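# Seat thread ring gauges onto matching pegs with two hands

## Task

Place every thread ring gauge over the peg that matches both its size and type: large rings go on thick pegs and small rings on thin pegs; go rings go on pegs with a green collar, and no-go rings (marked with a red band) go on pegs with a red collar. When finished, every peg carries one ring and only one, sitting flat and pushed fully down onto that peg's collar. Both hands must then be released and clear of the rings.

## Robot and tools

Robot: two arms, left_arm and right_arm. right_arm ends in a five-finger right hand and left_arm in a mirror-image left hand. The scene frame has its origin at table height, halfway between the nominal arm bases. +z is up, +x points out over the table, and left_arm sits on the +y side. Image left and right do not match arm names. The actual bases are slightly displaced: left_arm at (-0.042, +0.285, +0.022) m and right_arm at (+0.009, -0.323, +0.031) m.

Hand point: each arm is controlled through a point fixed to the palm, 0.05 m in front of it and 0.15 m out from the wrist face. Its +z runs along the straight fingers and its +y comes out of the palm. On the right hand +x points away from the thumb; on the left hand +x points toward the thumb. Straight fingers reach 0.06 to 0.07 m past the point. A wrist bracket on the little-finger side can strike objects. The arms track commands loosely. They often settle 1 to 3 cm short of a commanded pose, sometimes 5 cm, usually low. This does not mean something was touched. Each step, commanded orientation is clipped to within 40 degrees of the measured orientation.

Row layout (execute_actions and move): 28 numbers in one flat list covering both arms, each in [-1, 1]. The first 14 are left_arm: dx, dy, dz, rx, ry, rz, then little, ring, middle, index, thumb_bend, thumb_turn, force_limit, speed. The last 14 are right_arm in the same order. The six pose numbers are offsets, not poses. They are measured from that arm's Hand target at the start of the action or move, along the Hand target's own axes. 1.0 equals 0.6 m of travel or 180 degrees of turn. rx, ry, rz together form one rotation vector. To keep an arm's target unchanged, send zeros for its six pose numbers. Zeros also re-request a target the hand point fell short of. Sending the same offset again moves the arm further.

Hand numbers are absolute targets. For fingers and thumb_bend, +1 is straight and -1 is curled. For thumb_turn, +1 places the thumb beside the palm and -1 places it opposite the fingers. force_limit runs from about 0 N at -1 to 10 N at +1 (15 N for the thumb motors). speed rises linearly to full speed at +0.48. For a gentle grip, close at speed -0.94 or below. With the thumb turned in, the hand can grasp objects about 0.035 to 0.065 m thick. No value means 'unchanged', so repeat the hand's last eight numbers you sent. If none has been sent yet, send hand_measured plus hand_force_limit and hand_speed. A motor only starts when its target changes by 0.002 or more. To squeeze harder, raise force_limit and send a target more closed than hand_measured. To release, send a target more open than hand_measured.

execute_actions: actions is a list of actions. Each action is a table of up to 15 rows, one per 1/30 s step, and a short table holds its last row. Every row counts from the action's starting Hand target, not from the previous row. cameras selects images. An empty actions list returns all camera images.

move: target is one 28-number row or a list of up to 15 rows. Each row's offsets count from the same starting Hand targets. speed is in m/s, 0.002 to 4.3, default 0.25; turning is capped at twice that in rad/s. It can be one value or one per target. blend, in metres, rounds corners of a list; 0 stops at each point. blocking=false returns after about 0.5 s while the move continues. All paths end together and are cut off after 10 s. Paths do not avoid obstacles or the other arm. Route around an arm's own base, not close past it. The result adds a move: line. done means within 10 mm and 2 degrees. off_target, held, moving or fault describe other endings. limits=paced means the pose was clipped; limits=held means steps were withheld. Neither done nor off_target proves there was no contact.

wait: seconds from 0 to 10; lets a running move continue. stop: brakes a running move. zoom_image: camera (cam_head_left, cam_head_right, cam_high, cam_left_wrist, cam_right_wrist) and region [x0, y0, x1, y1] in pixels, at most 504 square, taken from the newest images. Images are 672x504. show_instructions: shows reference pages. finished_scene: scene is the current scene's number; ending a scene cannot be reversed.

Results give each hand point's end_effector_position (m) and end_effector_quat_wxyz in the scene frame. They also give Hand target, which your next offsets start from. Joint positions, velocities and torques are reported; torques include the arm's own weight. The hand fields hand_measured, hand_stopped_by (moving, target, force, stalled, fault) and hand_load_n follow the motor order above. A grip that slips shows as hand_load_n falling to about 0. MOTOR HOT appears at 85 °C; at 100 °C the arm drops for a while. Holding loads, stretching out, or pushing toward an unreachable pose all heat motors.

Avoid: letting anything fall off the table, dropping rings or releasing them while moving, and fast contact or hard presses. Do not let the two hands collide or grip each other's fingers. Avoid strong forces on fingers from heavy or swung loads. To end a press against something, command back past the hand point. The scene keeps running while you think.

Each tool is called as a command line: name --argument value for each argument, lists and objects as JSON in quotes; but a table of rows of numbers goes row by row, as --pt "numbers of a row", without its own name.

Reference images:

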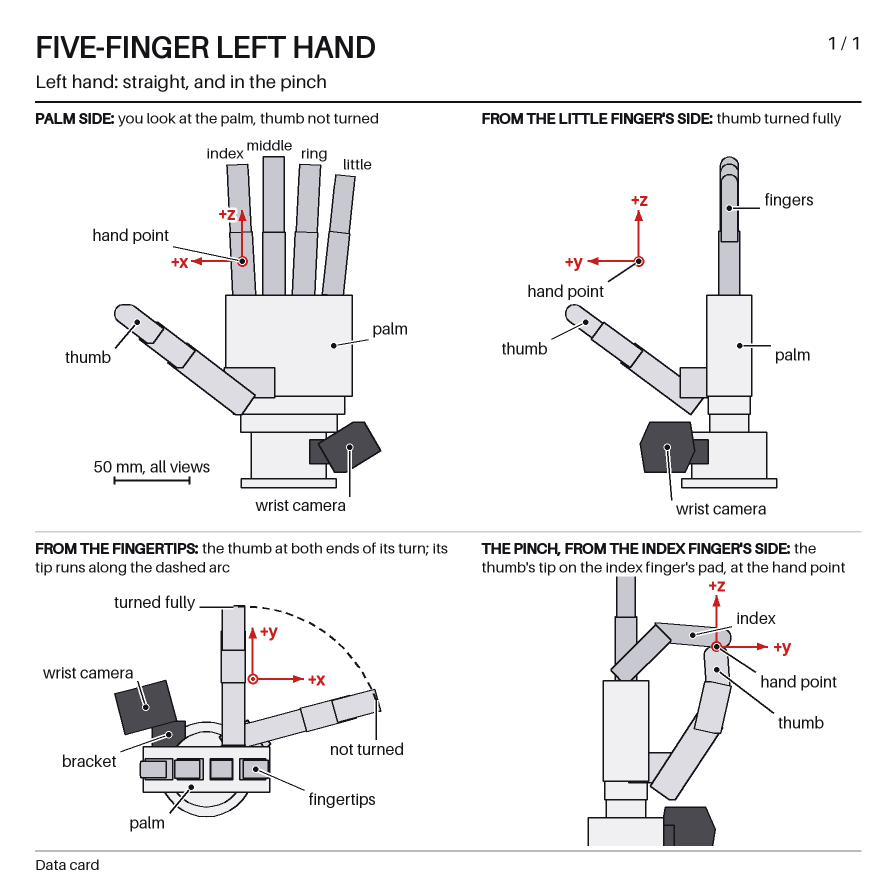

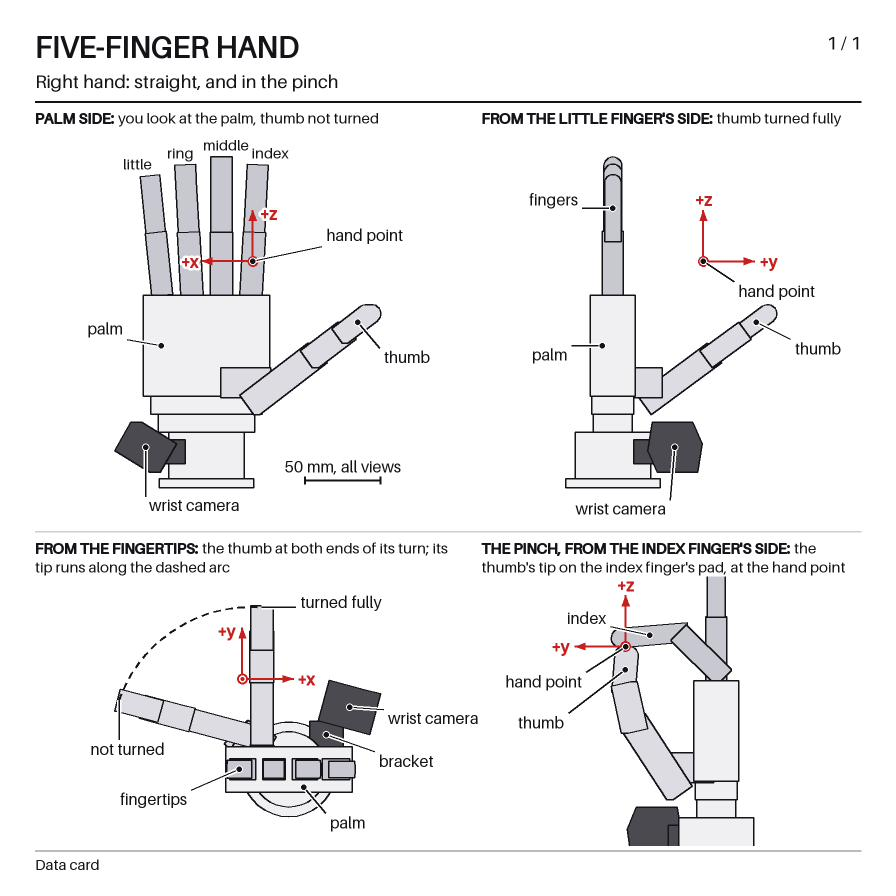

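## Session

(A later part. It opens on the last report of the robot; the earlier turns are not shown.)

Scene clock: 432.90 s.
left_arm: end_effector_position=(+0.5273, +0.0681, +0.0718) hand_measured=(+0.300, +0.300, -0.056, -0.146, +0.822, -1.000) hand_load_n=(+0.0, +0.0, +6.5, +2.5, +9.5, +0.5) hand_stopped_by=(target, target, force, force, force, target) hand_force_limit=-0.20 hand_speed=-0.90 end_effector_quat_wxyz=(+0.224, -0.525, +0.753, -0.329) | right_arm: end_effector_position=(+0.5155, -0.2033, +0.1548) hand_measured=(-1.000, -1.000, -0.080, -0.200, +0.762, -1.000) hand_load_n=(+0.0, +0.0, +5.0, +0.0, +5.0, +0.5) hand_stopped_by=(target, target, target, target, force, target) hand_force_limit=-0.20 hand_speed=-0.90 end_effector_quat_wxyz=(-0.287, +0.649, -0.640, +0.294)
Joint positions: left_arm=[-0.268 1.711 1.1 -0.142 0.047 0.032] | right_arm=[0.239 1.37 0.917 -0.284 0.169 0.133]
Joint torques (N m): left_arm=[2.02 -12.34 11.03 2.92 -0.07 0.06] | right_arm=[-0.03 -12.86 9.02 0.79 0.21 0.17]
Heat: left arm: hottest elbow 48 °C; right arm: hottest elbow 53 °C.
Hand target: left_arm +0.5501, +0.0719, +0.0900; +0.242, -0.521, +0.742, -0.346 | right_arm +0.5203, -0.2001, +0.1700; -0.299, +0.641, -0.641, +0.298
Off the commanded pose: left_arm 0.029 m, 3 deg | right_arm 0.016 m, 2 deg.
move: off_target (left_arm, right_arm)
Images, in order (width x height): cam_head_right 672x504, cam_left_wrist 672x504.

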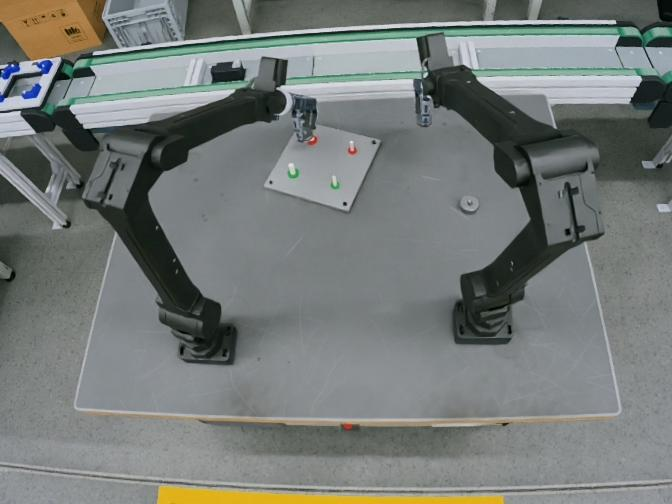

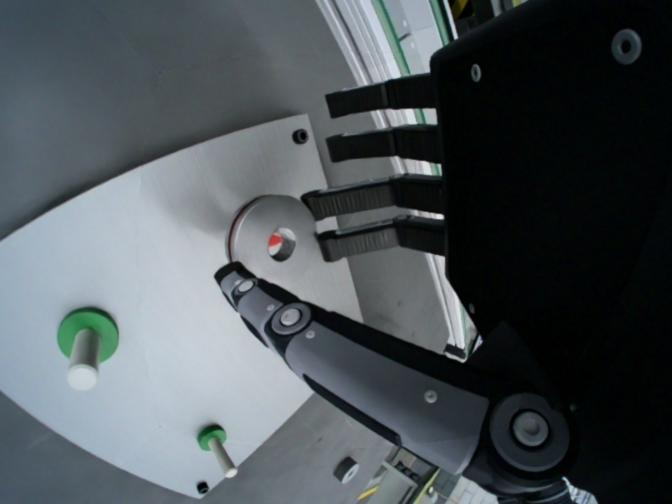

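move --target '[-0.0022,-0.0932,-0.0447,0,0,0,0.3,0.3,-0.2,-0.3,0.72,-1,-0.2,-0.9,0,0,0,0,0,0,-1,-1,-0.08,-0.2,0.7,-1,-0.2,-0.9]' --speed 0.08

Scene clock: 444.27 s.
left_arm: end_effector_position=(+0.5336, +0.0668, +0.1063) hand_measured=(+0.300, +0.300, -0.056, -0.146, +0.822, -1.000) hand_load_n=(+0.0, +0.0, +7.0, +2.5, +9.0, +0.5) hand_stopped_by=(target, target, force, force, force, target) hand_force_limit=-0.20 hand_speed=-0.90 end_effector_quat_wxyz=(+0.217, -0.527, +0.757, -0.319) | right_arm: end_effector_position=(+0.5155, -0.2033, +0.1548) hand_measured=(-1.000, -1.000, -0.080, -0.200, +0.762, -1.000) hand_load_n=(+0.0, +0.0, +5.0, +0.5, +5.0, +1.0) hand_stopped_by=(target, target, target, target, force, target) hand_force_limit=-0.20 hand_speed=-0.90 end_effector_quat_wxyz=(-0.287, +0.649, -0.640, +0.294)
Joint positions: left_arm=[-0.267 1.685 1.183 -0.277 0.047 0.034] | right_arm=[0.239 1.37 0.917 -0.284 0.169 0.133]
Joint torques (N m): left_arm=[1.96 -13.8 14.76 1.76 -0.07 0.03] | right_arm=[-0.03 -12.86 9.02 0.79 0.21 0.17]
Heat: left arm: hottest elbow 49 °C; right arm: hottest elbow 53 °C.
Hand target: left_arm +0.5652, +0.0679, +0.1502; +0.242, -0.520, +0.742, -0.346 | right_arm +0.5203, -0.2001, +0.1700; -0.299, +0.641, -0.641, +0.298
Off the commanded pose: left_arm 0.054 m, 5 deg | right_arm 0.016 m, 2 deg.
move: off_target (left_arm, right_arm)

move --target '[0.0040,0.0925,0.0507,0,0,0,0.3,0.3,-0.2,-0.3,0.72,-1,-0.2,-0.9,0,0,0,0,0,0,-1,-1,-0.08,-0.2,0.7,-1,-0.2,-0.9]' --speed 0.06 --cameras '["cam_left_wrist","cam_head_right"]'

zoom_image --camera "cam_head_right" --region '[270, 90, 370, 190]'

zoom_image --camera "cam_left_wrist" --region '[200, 150, 340, 290]'

Scene clock: 453.07 s.
left_arm: end_effector_position=(+0.5429, +0.0639, +0.0796) hand_measured=(+0.300, +0.300, -0.056, -0.146, +0.822, -1.000) hand_load_n=(+0.0, +0.0, +7.0, +2.5, +9.0, +0.5) hand_stopped_by=(target, target, force, force, force, target) hand_force_limit=-0.20 hand_speed=-0.90 end_effector_quat_wxyz=(+0.229, -0.522, +0.750, -0.335) | right_arm: end_effector_position=(+0.5155, -0.2033, +0.1548) hand_measured=(-1.000, -1.000, -0.080, -0.200, +0.762, -1.000) hand_load_n=(+0.0, +0.0, +5.0, +0.0, +5.5, +1.0) hand_stopped_by=(target, target, target, target, force, target) hand_force_limit=-0.20 hand_speed=-0.90 end_effector_quat_wxyz=(-0.287, +0.649, -0.640, +0.294)
Joint positions: left_arm=[-0.267 1.731 1.144 -0.149 0.047 0.034] | right_arm=[0.239 1.37 0.917 -0.284 0.169 0.133]
Joint torques (N m): left_arm=[1.61 -13.27 8.23 3.33 -0.14 0.02] | right_arm=[-0.09 -12.86 9.02 0.79 0.21 0.16]
Heat: left arm: hottest elbow 49 °C; right arm: hottest elbow 53 °C.
Hand target: left_arm +0.5527, +0.0698, +0.0880; +0.242, -0.521, +0.742, -0.346 | right_arm +0.5203, -0.2001, +0.1700; -0.299, +0.641, -0.641, +0.298
Off the commanded pose: left_arm 0.014 m, 2 deg | right_arm 0.016 m, 2 deg.
move: off_target (left_arm, right_arm)
Images, in order (width x height): cam_head_right 672x504, cam_left_wrist 672x504.

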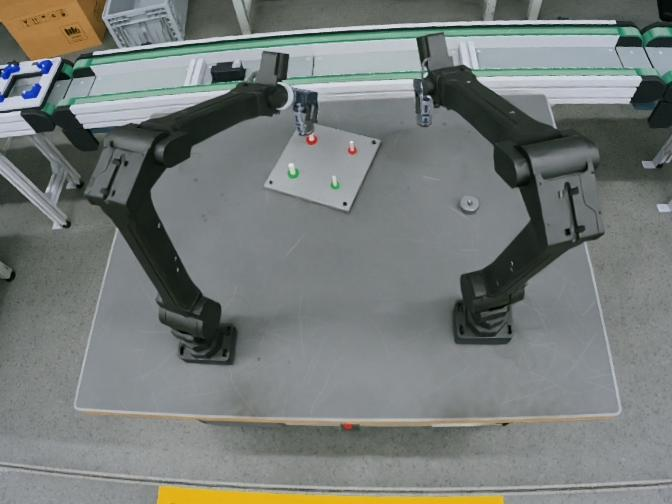

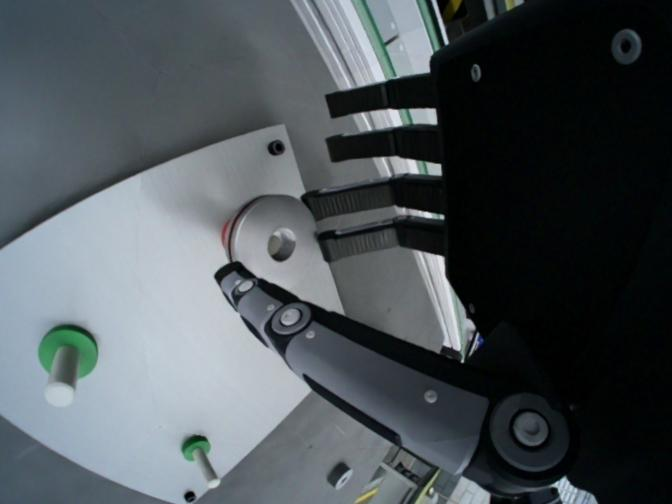

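Scaled by 5.040 from the camera's 672x504 image, which has a finer 960x720 frame.

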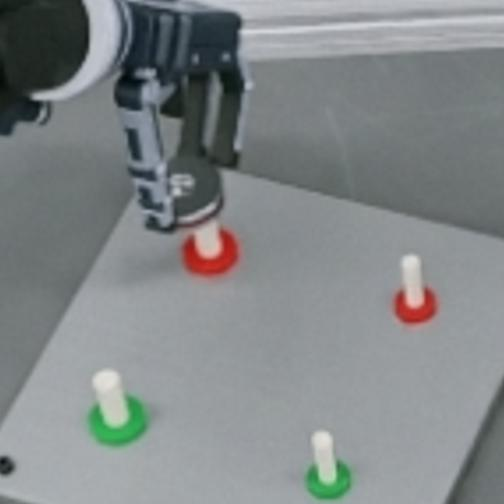

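Scaled by 3.600 from the camera's 672x504 image, which has a finer 960x720 frame.

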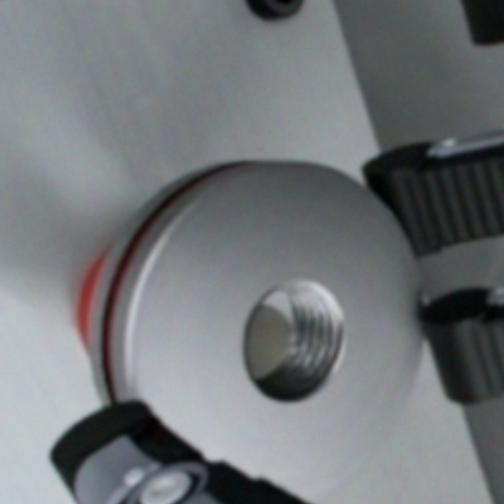

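zoom_image --camera "cam_left_wrist" --region '[260, 225, 310, 275]'

Scaled by 10.080 from the camera's 672x504 image, which has a finer 960x720 frame.

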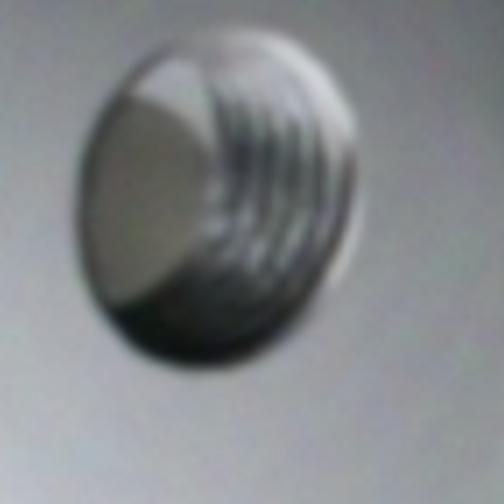

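move --target '[0,0.0153,0.0129,0,0,0,0.3,0.3,-0.2,-0.3,0.72,-1,-0.2,-0.9,0,0,0,0,0,0,-1,-1,-0.08,-0.2,0.7,-1,-0.2,-0.9]' --speed 0.03 --cameras '["cam_left_wrist","cam_head_right"]'

zoom_image --camera "cam_left_wrist" --region '[260, 225, 310, 275]'

zoom_image --camera "cam_head_right" --region '[270, 90, 370, 190]'

Scene clock: 469.93 s.
left_arm: end_effector_position=(+0.5446, +0.0634, +0.0723) hand_measured=(+0.300, +0.300, -0.056, -0.146, +0.822, -1.000) hand_load_n=(+0.0, +0.0, +7.0, +2.5, +9.0, +0.5) hand_stopped_by=(target, target, force, force, force, target) hand_force_limit=-0.20 hand_speed=-0.90 end_effector_quat_wxyz=(+0.231, -0.521, +0.749, -0.338) | right_arm: end_effector_position=(+0.5155, -0.2033, +0.1548) hand_measured=(-1.000, -1.000, -0.080, -0.200, +0.762, -1.000) hand_load_n=(+0.0, +0.0, +5.0, +0.0, +5.0, +1.0) hand_stopped_by=(target, target, target, target, force, target) hand_force_limit=-0.20 hand_speed=-0.90 end_effector_quat_wxyz=(-0.287, +0.649, -0.640, +0.294)
Joint positions: left_arm=[-0.267 1.744 1.134 -0.118 0.047 0.034] | right_arm=[0.239 1.37 0.917 -0.284 0.169 0.133]
Joint torques (N m): left_arm=[1.61 -12.81 7.97 3.29 -0.15 0.03] | right_arm=[-0.03 -12.86 9.03 0.79 0.21 0.17]
Heat: left arm: hottest elbow 47 °C; right arm: hottest elbow 53 °C.
Hand target: left_arm +0.5526, +0.0698, +0.0761; +0.242, -0.521, +0.742, -0.346 | right_arm +0.5203, -0.2001, +0.1700; -0.299, +0.641, -0.641, +0.298
Off the commanded pose: left_arm 0.011 m, 2 deg | right_arm 0.016 m, 2 deg.
move: off_target (left_arm, right_arm)
Images, in order (width x height): cam_head_right 672x504, cam_left_wrist 672x504.

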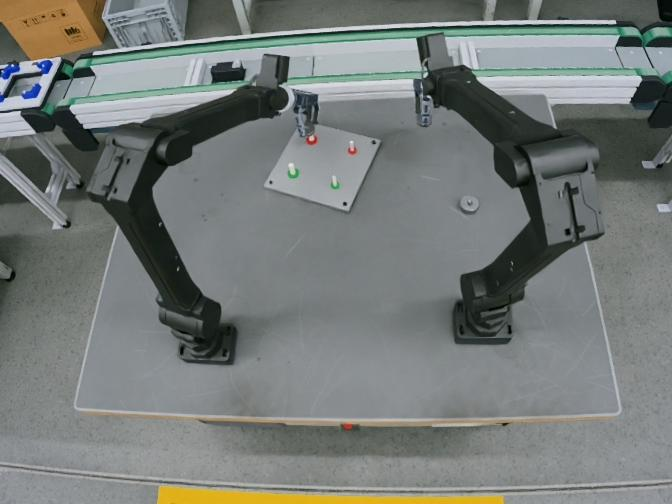

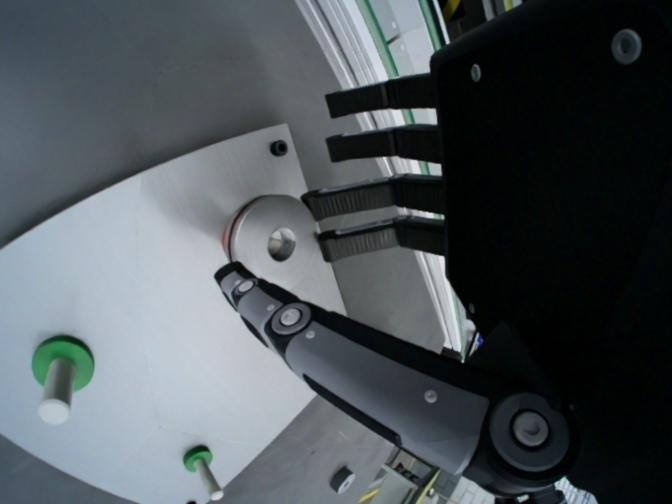

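Scaled by 10.080 from the camera's 672x504 image, which has a finer 960x720 frame.

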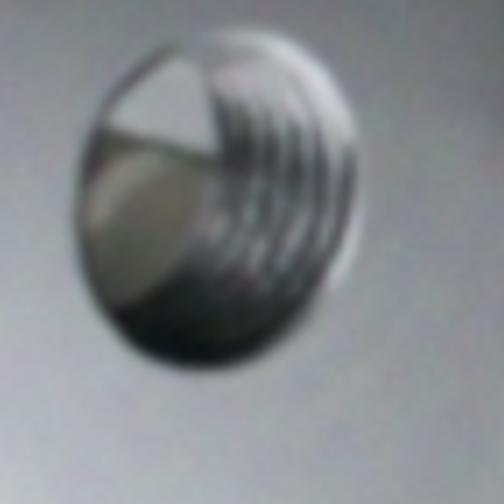

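Scaled by 5.040 from the camera's 672x504 image, which has a finer 960x720 frame.

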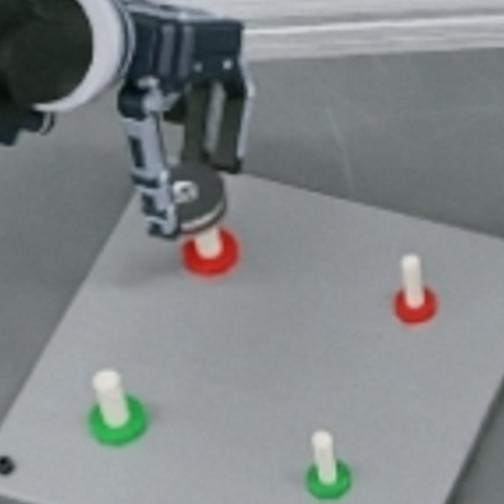

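move --target '[0.0233,0.0153,0.0129,0,0,0,0.3,0.3,-0.2,-0.3,0.72,-1,-0.2,-0.9,0,0,0,0,0,0,-1,-1,-0.08,-0.2,0.7,-1,-0.2,-0.9]' --speed 0.03 --cameras '["cam_left_wrist","cam_head_right"]'

zoom_image --camera "cam_left_wrist" --region '[260, 225, 310, 275]'

Scene clock: 487.87 s.
left_arm: end_effector_position=(+0.5501, +0.0647, +0.0719) hand_measured=(+0.300, +0.300, -0.056, -0.146, +0.822, -1.000) hand_load_n=(+0.0, +0.0, +7.0, +2.0, +9.5, +0.0) hand_stopped_by=(target, target, force, force, force, target) hand_force_limit=-0.20 hand_speed=-0.90 end_effector_quat_wxyz=(+0.243, -0.523, +0.741, -0.343) | right_arm: end_effector_position=(+0.5155, -0.2033, +0.1548) hand_measured=(-1.000, -1.000, -0.080, -0.200, +0.762, -1.000) hand_load_n=(+0.0, +0.0, +5.0, +0.5, +5.0, +1.0) hand_stopped_by=(target, target, target, target, force, target) hand_force_limit=-0.20 hand_speed=-0.90 end_effector_quat_wxyz=(-0.287, +0.649, -0.640, +0.294)
Joint positions: left_arm=[-0.267 1.747 1.127 -0.082 0.03 0.028] | right_arm=[0.239 1.37 0.917 -0.284 0.169 0.133]
Joint torques (N m): left_arm=[-0.79 -11.93 7.49 3.19 -0.28 -0.06] | right_arm=[-0.03 -12.86 9.03 0.79 0.21 0.16]
Heat: left arm: hottest elbow 47 °C; right arm: hottest elbow 53 °C.
Hand target: left_arm +0.5479, +0.0567, +0.0641; +0.242, -0.520, +0.742, -0.346 | right_arm +0.5203, -0.2001, +0.1700; -0.299, +0.641, -0.641, +0.298
Off the commanded pose: left_arm 0.011 m, 0 deg | right_arm 0.016 m, 2 deg.
move: off_target (left_arm, right_arm)
Images, in order (width x height): cam_head_right 672x504, cam_left_wrist 672x504.

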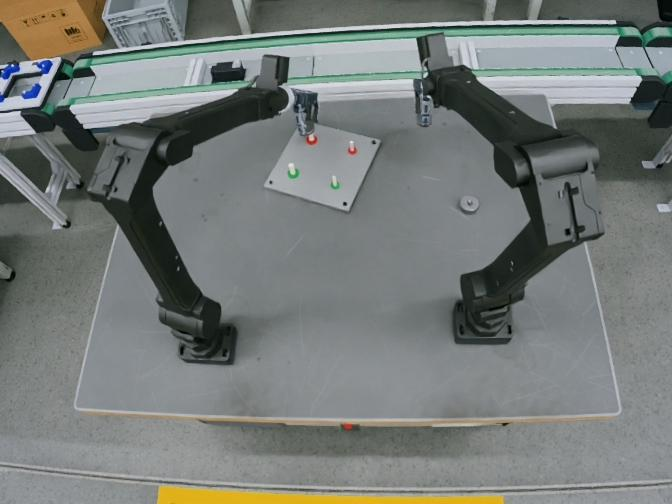

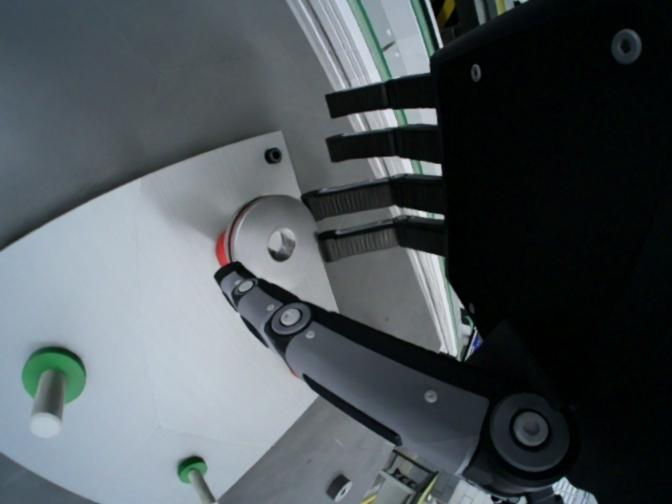

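Scaled by 10.080 from the camera's 672x504 image, which has a finer 960x720 frame.

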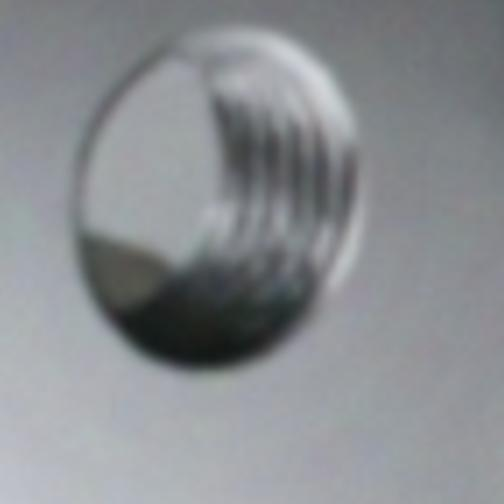

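move --target '[0,0.0107,-0.01277,0,0,0,0.3,0.3,-0.2,-0.3,0.72,-1,-0.2,-0.9,0,0,0,0,0,0,-1,-1,-0.08,-0.2,0.7,-1,-0.2,-0.9]' --speed 0.03 --cameras '["cam_left_wrist","cam_head_right"]'

zoom_image --camera "cam_left_wrist" --region '[172, 150, 372, 350]'

Scene clock: 512.70 s.
left_arm: end_effector_position=(+0.5482, +0.0653, +0.0716) hand_measured=(+0.300, +0.300, -0.056, -0.146, +0.822, -1.000) hand_load_n=(+0.0, +0.0, +8.0, +2.5, +8.5, +0.0) hand_stopped_by=(target, target, force, force, force, target) hand_force_limit=-0.20 hand_speed=-0.90 end_effector_quat_wxyz=(+0.247, -0.522, +0.738, -0.348) | right_arm: end_effector_position=(+0.5155, -0.2033, +0.1548) hand_measured=(-1.000, -1.000, -0.080, -0.200, +0.762, -1.000) hand_load_n=(+0.0, +0.0, +5.0, +0.5, +5.5, +1.0) hand_stopped_by=(target, target, target, target, force, target) hand_force_limit=-0.20 hand_speed=-0.90 end_effector_quat_wxyz=(-0.287, +0.649, -0.640, +0.294)
Joint positions: left_arm=[-0.267 1.74 1.108 -0.057 0.029 0.025] | right_arm=[0.239 1.37 0.917 -0.284 0.169 0.133]
Joint torques (N m): left_arm=[-0.91 -12.98 6.32 2.52 -0.25 -0.05] | right_arm=[-0.09 -12.86 9.03 0.79 0.21 0.17]
Motor temperatures (°C): left_arm=[32 37 44 33 33 32] | right_arm=[33 35 54 34 32 35]
Heat: left arm: hottest elbow 44 °C; right arm: hottest elbow 54 °C.
Hand target: left_arm +0.5385, +0.0601, +0.0642; +0.242, -0.521, +0.742, -0.346 | right_arm +0.5203, -0.2001, +0.1700; -0.299, +0.641, -0.641, +0.298
Off the commanded pose: left_arm 0.013 m, 1 deg | right_arm 0.016 m, 2 deg.
move: off_target (left_arm, right_arm)
Images, in order (width x height): cam_head_right 672x504, cam_left_wrist 672x504.

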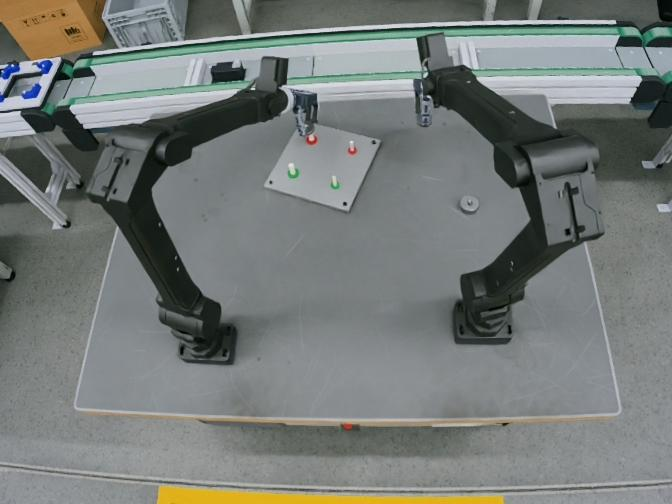

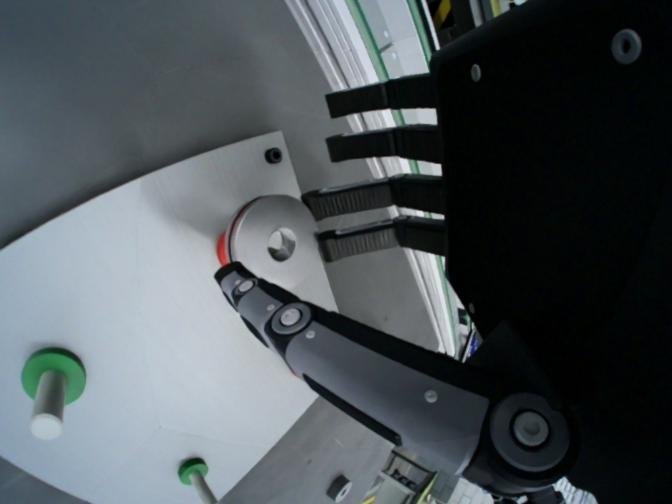

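Scaled by 2.520 from the camera's 672x504 image, which has a finer 960x720 frame.

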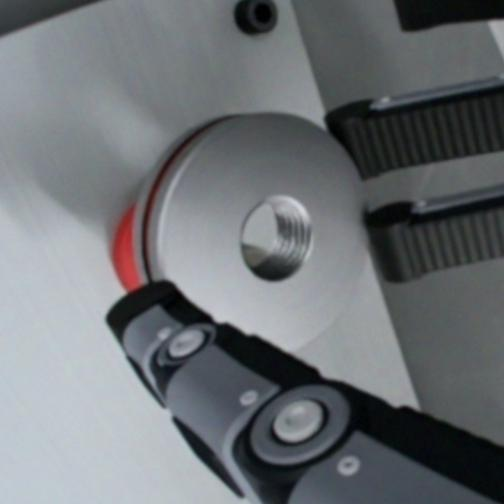

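zoom_image --camera "cam_left_wrist" --region '[260, 225, 310, 275]'

zoom_image --camera "cam_head_right" --region '[270, 90, 370, 190]'

Scaled by 10.080 from the camera's 672x504 image, which has a finer 960x720 frame.

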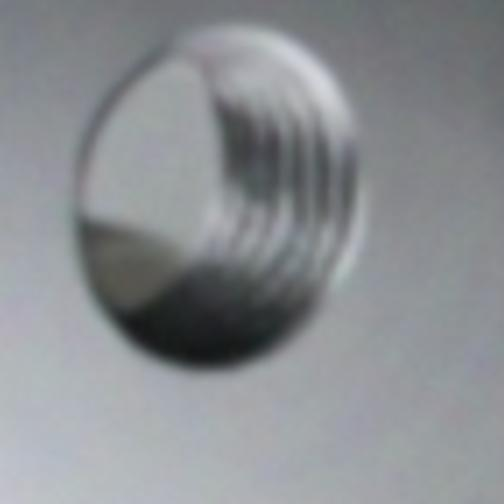

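Scaled by 5.040 from the camera's 672x504 image, which has a finer 960x720 frame.

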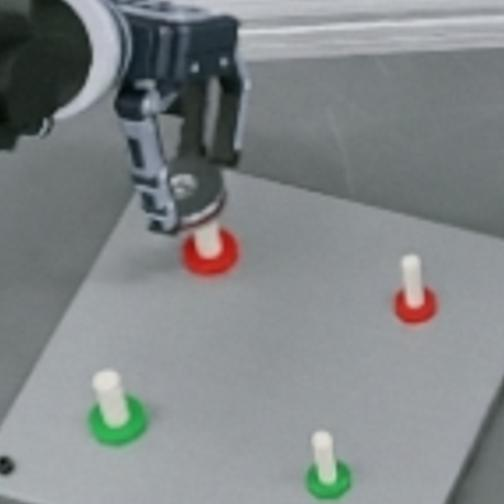

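zoom_image --camera "cam_head_right" --region '[290, 110, 330, 150]'

Scaled by 12.600 from the camera's 672x504 image, which has a finer 960x720 frame.

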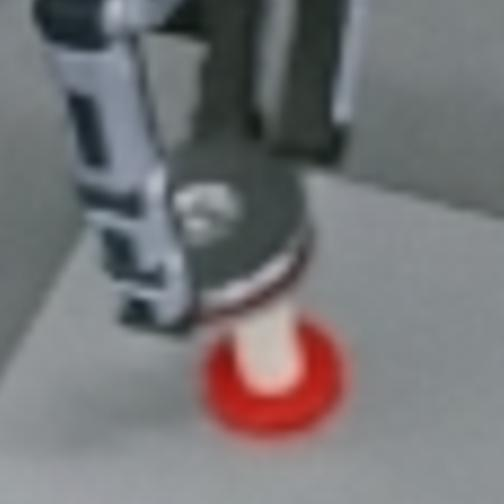

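move --target '[0.003,0.0086,-0.0102,0,0,0,0.3,0.3,-0.2,-0.3,0.72,-1,-0.2,-0.9,0,0,0,0,0,0,-1,-1,-0.08,-0.2,0.7,-1,-0.2,-0.9]' --speed 0.03 --cameras '["cam_left_wrist"]'

zoom_image --camera "cam_left_wrist" --region '[260, 225, 310, 275]'

Scene clock: 539.43 s.
left_arm: end_effector_position=(+0.5403, +0.0671, +0.0713) hand_measured=(+0.300, +0.300, -0.056, -0.146, +0.822, -1.000) hand_load_n=(+0.0, +0.0, +7.5, +2.0, +9.0, +0.5) hand_stopped_by=(target, target, force, force, force, target) hand_force_limit=-0.20 hand_speed=-0.90 end_effector_quat_wxyz=(+0.247, -0.523, +0.738, -0.348) | right_arm: end_effector_position=(+0.5155, -0.2033, +0.1548) hand_measured=(-1.000, -1.000, -0.080, -0.200, +0.762, -1.000) hand_load_n=(+0.0, +0.0, +5.0, +0.5, +5.0, +1.0) hand_stopped_by=(target, target, target, target, force, target) hand_force_limit=-0.20 hand_speed=-0.90 end_effector_quat_wxyz=(-0.287, +0.649, -0.640, +0.294)
Joint positions: left_arm=[-0.268 1.723 1.083 -0.05 0.028 0.022] | right_arm=[0.239 1.37 0.917 -0.284 0.169 0.133]
Joint torques (N m): left_arm=[-0.97 -12.86 6.13 2.5 -0.28 -0.01] | right_arm=[-0.03 -12.86 9.02 0.8 0.21 0.17]
Heat: left arm: hottest elbow 43 °C; right arm: hottest elbow 54 °C.
Hand target: left_arm +0.5304, +0.0613, +0.0641; +0.242, -0.521, +0.742, -0.346 | right_arm +0.5203, -0.2001, +0.1700; -0.299, +0.641, -0.641, +0.298
Off the commanded pose: left_arm 0.014 m, 1 deg | right_arm 0.016 m, 2 deg.
move: off_target (left_arm, right_arm)
Images, in order (width x height): cam_left_wrist 672x504.

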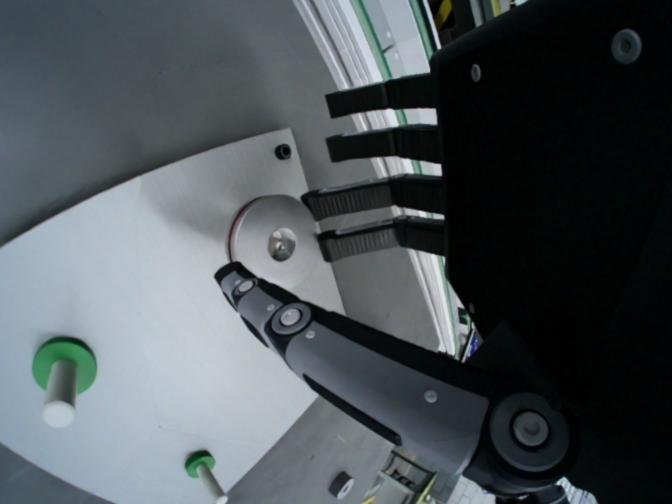

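Scaled by 10.080 from the camera's 672x504 image, which has a finer 960x720 frame.

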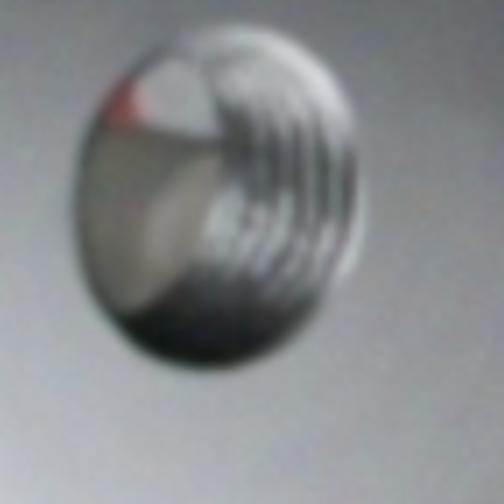

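wait --seconds 0.1 --cameras '["cam_head_right","cam_head_left","cam_left_wrist"]'

zoom_image --camera "cam_head_right" --region '[290, 110, 330, 150]'

zoom_image --camera "cam_left_wrist" --region '[264, 226, 294, 256]'

Scene clock: 585.37 s.
left_arm: end_effector_position=(+0.5404, +0.0671, +0.0714) hand_measured=(+0.300, +0.300, -0.056, -0.146, +0.822, -1.000) hand_load_n=(+0.0, +0.0, +7.5, +2.5, +9.0, +0.0) hand_stopped_by=(target, target, force, force, force, target) hand_force_limit=-0.20 hand_speed=-0.90 end_effector_quat_wxyz=(+0.247, -0.523, +0.738, -0.348) | right_arm: end_effector_position=(+0.5155, -0.2033, +0.1548) hand_measured=(-1.000, -1.000, -0.080, -0.200, +0.762, -1.000) hand_load_n=(+0.5, +0.0, +5.0, +0.0, +5.0, +0.5) hand_stopped_by=(target, target, target, target, force, target) hand_force_limit=-0.20 hand_speed=-0.90 end_effector_quat_wxyz=(-0.287, +0.649, -0.640, +0.294)
Joint positions: left_arm=[-0.268 1.723 1.083 -0.049 0.028 0.022] | right_arm=[0.239 1.37 0.917 -0.284 0.169 0.133]
Joint torques (N m): left_arm=[-1.08 -12.57 6.22 2.52 -0.27 -0.06] | right_arm=[-0.03 -12.86 9.03 0.77 0.21 0.17]
Heat: left arm: hottest elbow 43 °C; right arm: hottest elbow 54 °C.
Hand target: left_arm +0.5305, +0.0612, +0.0642; +0.242, -0.521, +0.742, -0.346 | right_arm +0.5203, -0.2001, +0.1700; -0.299, +0.641, -0.641, +0.298
Off the commanded pose: left_arm 0.014 m, 1 deg | right_arm 0.016 m, 2 deg.
wait: 0.10 s; at rest from the start
Images, in order (width x height): cam_head_left 672x504, cam_head_right 672x504, cam_left_wrist 672x504.

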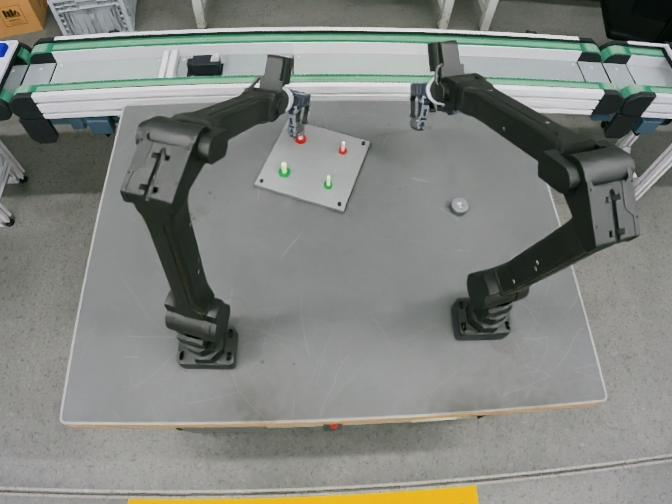

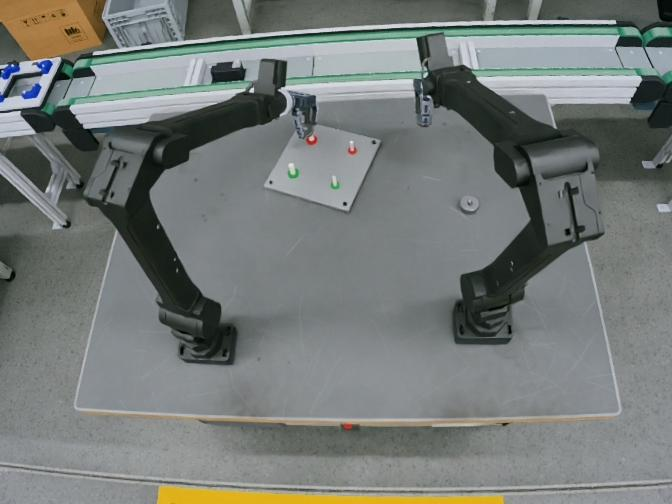

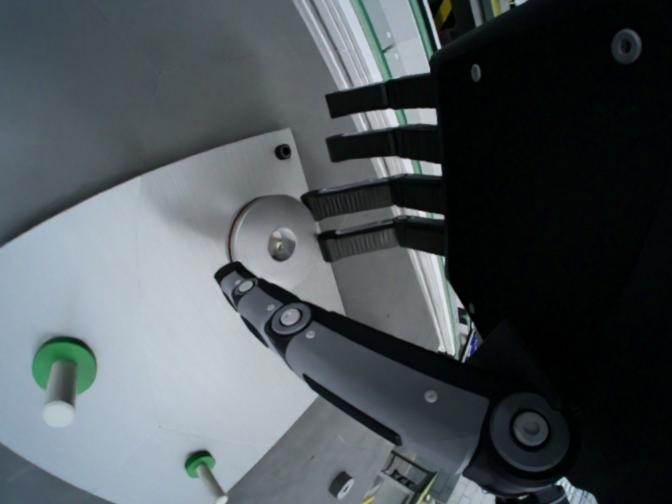

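Scaled by 12.600 from the camera's 672x504 image, which has a finer 960x720 frame.

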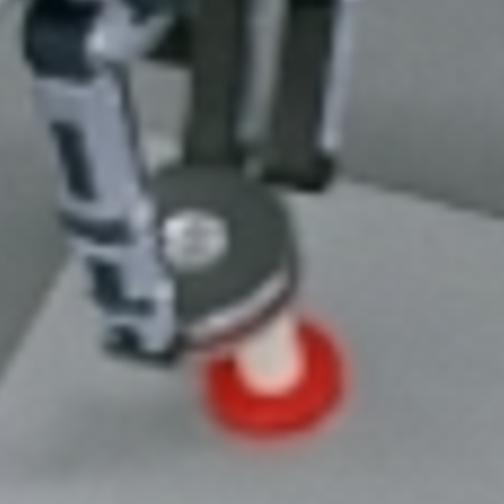

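Scaled by 16.800 from the camera's 672x504 image, which has a finer 960x720 frame.

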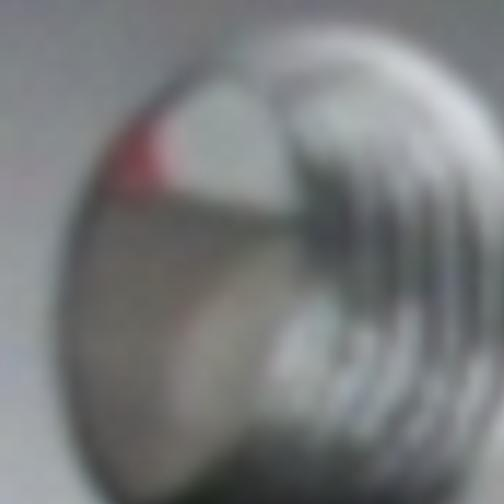

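move --target '[0.016,-0.0035,0.0042,0,0,0,0.3,0.3,-0.2,-0.3,0.72,-1,-0.2,-0.9,0,0,0,0,0,0,-1,-1,-0.08,-0.2,0.7,-1,-0.2,-0.9]' --speed 0.03 --cameras '["cam_head_right","cam_left_wrist"]'

zoom_image --camera "cam_left_wrist" --region '[260, 225, 310, 275]'

zoom_image --camera "cam_head_right" --region '[290, 110, 330, 150]'

Scene clock: 604.10 s.
left_arm: end_effector_position=(+0.5403, +0.0660, +0.0713) hand_measured=(+0.300, +0.300, -0.056, -0.146, +0.822, -1.000) hand_load_n=(+0.0, +0.0, +6.5, +1.5, +9.5, -1.0) hand_stopped_by=(target, target, force, force, force, target) hand_force_limit=-0.20 hand_speed=-0.90 end_effector_quat_wxyz=(+0.252, -0.524, +0.737, -0.345) | right_arm: end_effector_position=(+0.5155, -0.2033, +0.1548) hand_measured=(-1.000, -1.000, -0.080, -0.200, +0.762, -1.000) hand_load_n=(+0.0, +0.0, +5.0, +0.0, +5.0, +1.0) hand_stopped_by=(target, target, target, target, force, target) hand_force_limit=-0.20 hand_speed=-0.90 end_effector_quat_wxyz=(-0.287, +0.649, -0.640, +0.294)
Joint positions: left_arm=[-0.276 1.723 1.083 -0.049 0.009 0.02] | right_arm=[0.239 1.37 0.917 -0.284 0.169 0.133]
Joint torques (N m): left_arm=[-1.96 -12.16 7.02 2.51 -0.08 -0.13] | right_arm=[-0.03 -12.86 9.02 0.79 0.21 0.17]
Heat: left arm: hottest elbow 43 °C; right arm: hottest elbow 54 °C.
Hand target: left_arm +0.5303, +0.0511, +0.0642; +0.242, -0.521, +0.742, -0.346 | right_arm +0.5203, -0.2001, +0.1700; -0.299, +0.641, -0.641, +0.298
Off the commanded pose: left_arm 0.019 m, 1 deg | right_arm 0.016 m, 2 deg.
move: off_target (left_arm, right_arm)
Images, in order (width x height): cam_head_right 672x504, cam_left_wrist 672x504.

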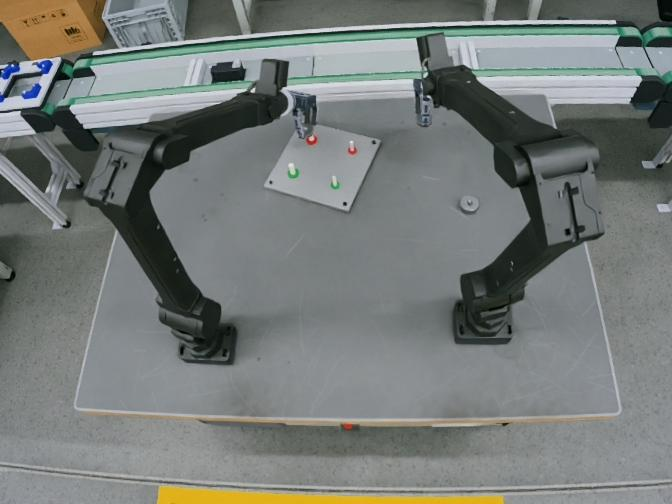

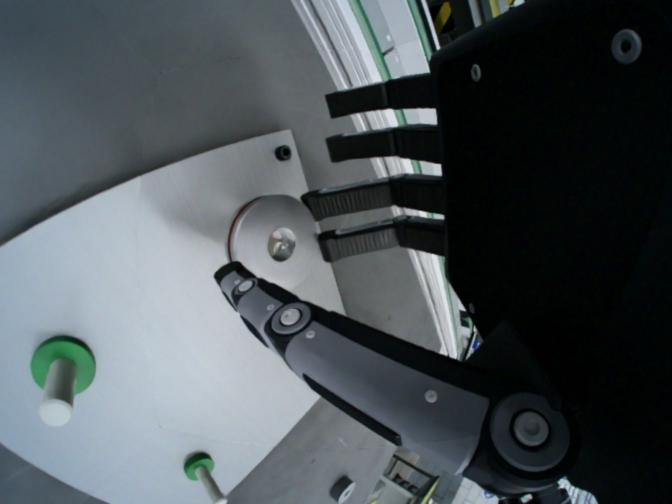

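Scaled by 10.080 from the camera's 672x504 image, which has a finer 960x720 frame.

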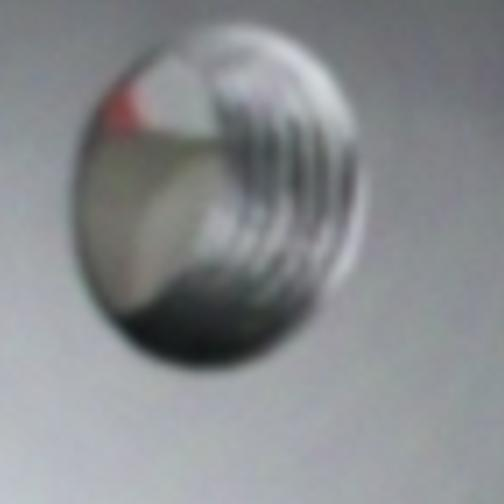

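Scaled by 12.600 from the camera's 672x504 image, which has a finer 960x720 frame.

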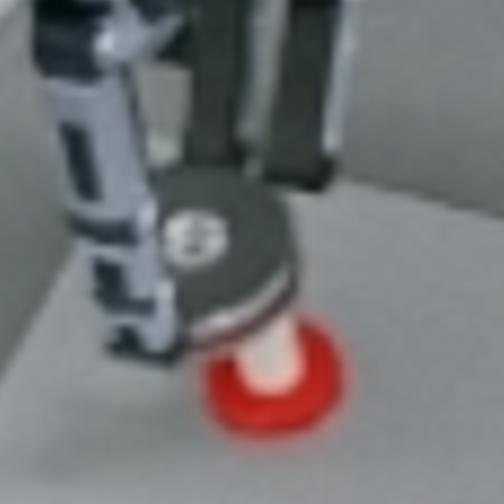

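move --pt "0 -0.0255 -0.0214 0 0 0 0.3 0.3 -0.2 -0.3 0.72 -1 -0.2 -0.9 0 0 0 0 0 0 -1 -1 -0.08 -0.2 0.7 -1 -0.2 -0.9" --pt "0.012 -0.0275 -0.019 0 0 0 0.3 0.3 -0.2 -0.3 0.72 -1 -0.2 -0.9 0 0 0 0 0 0 -1 -1 -0.08 -0.2 0.7 -1 -0.2 -0.9" --speed 0.04 --cameras '["cam_head_right","cam_left_wrist"]'

zoom_image --camera "cam_left_wrist" --region '[260, 225, 310, 275]'

zoom_image --camera "cam_head_right" --region '[290, 110, 330, 150]'

Scene clock: 611.40 s.
left_arm: end_effector_position=(+0.5303, +0.0565, +0.0717) hand_measured=(+0.300, +0.300, -0.056, -0.146, +0.822, -1.000) hand_load_n=(+0.0, +0.0, +6.5, +2.5, +9.5, +0.0) hand_stopped_by=(target, target, force, force, force, target) hand_force_limit=-0.20 hand_speed=-0.90 end_effector_quat_wxyz=(+0.244, -0.524, +0.743, -0.338) | right_arm: end_effector_position=(+0.5155, -0.2033, +0.1548) hand_measured=(-1.000, -1.000, -0.080, -0.200, +0.762, -1.000) hand_load_n=(+0.0, +0.5, +5.5, +0.0, +5.0, +1.0) hand_stopped_by=(target, target, target, target, force, target) hand_force_limit=-0.20 hand_speed=-0.90 end_effector_quat_wxyz=(-0.287, +0.649, -0.640, +0.294)
Joint positions: left_arm=[-0.297 1.713 1.083 -0.081 -0.001 0.01] | right_arm=[0.239 1.37 0.917 -0.284 0.169 0.133]
Joint torques (N m): left_arm=[-1.03 -13.39 9.22 1.54 -0.15 -0.1] | right_arm=[-0.09 -12.86 9.02 0.79 0.21 0.17]
Heat: left arm: hottest elbow 43 °C; right arm: hottest elbow 54 °C.
Hand target: left_arm +0.5296, +0.0437, +0.0841; +0.242, -0.521, +0.742, -0.346 | right_arm +0.5203, -0.2001, +0.1700; -0.299, +0.641, -0.641, +0.298
Off the commanded pose: left_arm 0.018 m, 1 deg | right_arm 0.016 m, 2 deg.
move: off_target (left_arm, right_arm)
Images, in order (width x height): cam_head_right 672x504, cam_left_wrist 672x504.

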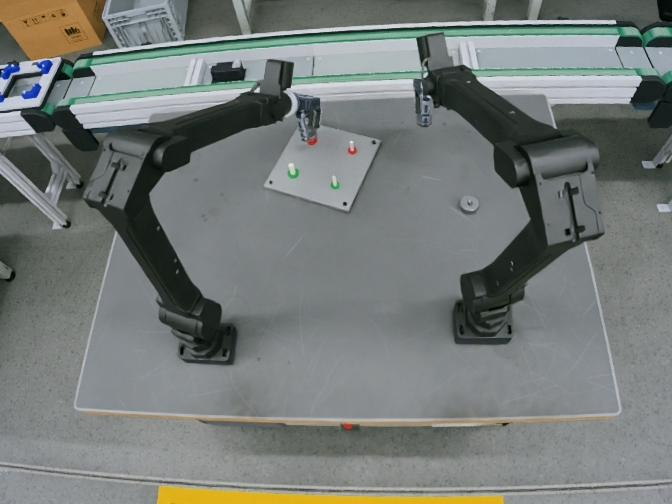

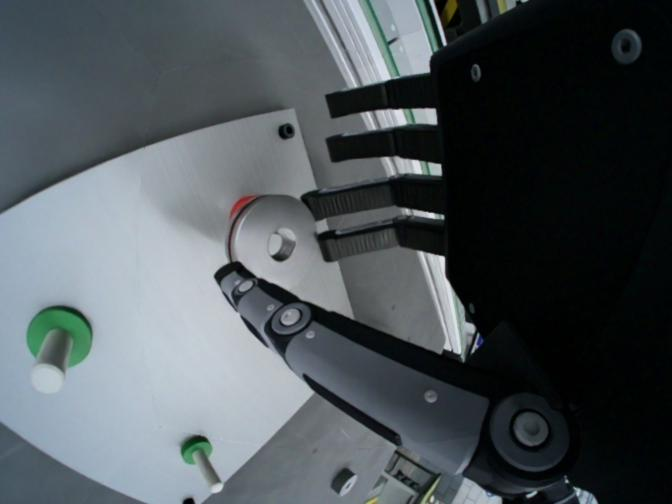

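Scaled by 10.080 from the camera's 672x504 image, which has a finer 960x720 frame.

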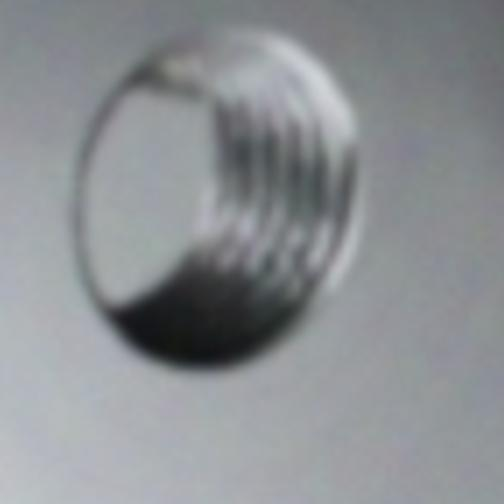

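Scaled by 12.600 from the camera's 672x504 image, which has a finer 960x720 frame.

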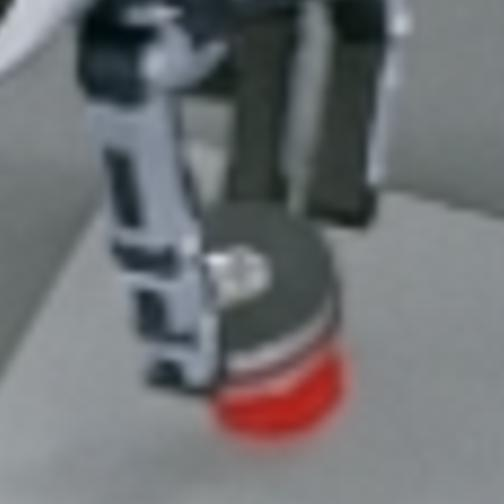

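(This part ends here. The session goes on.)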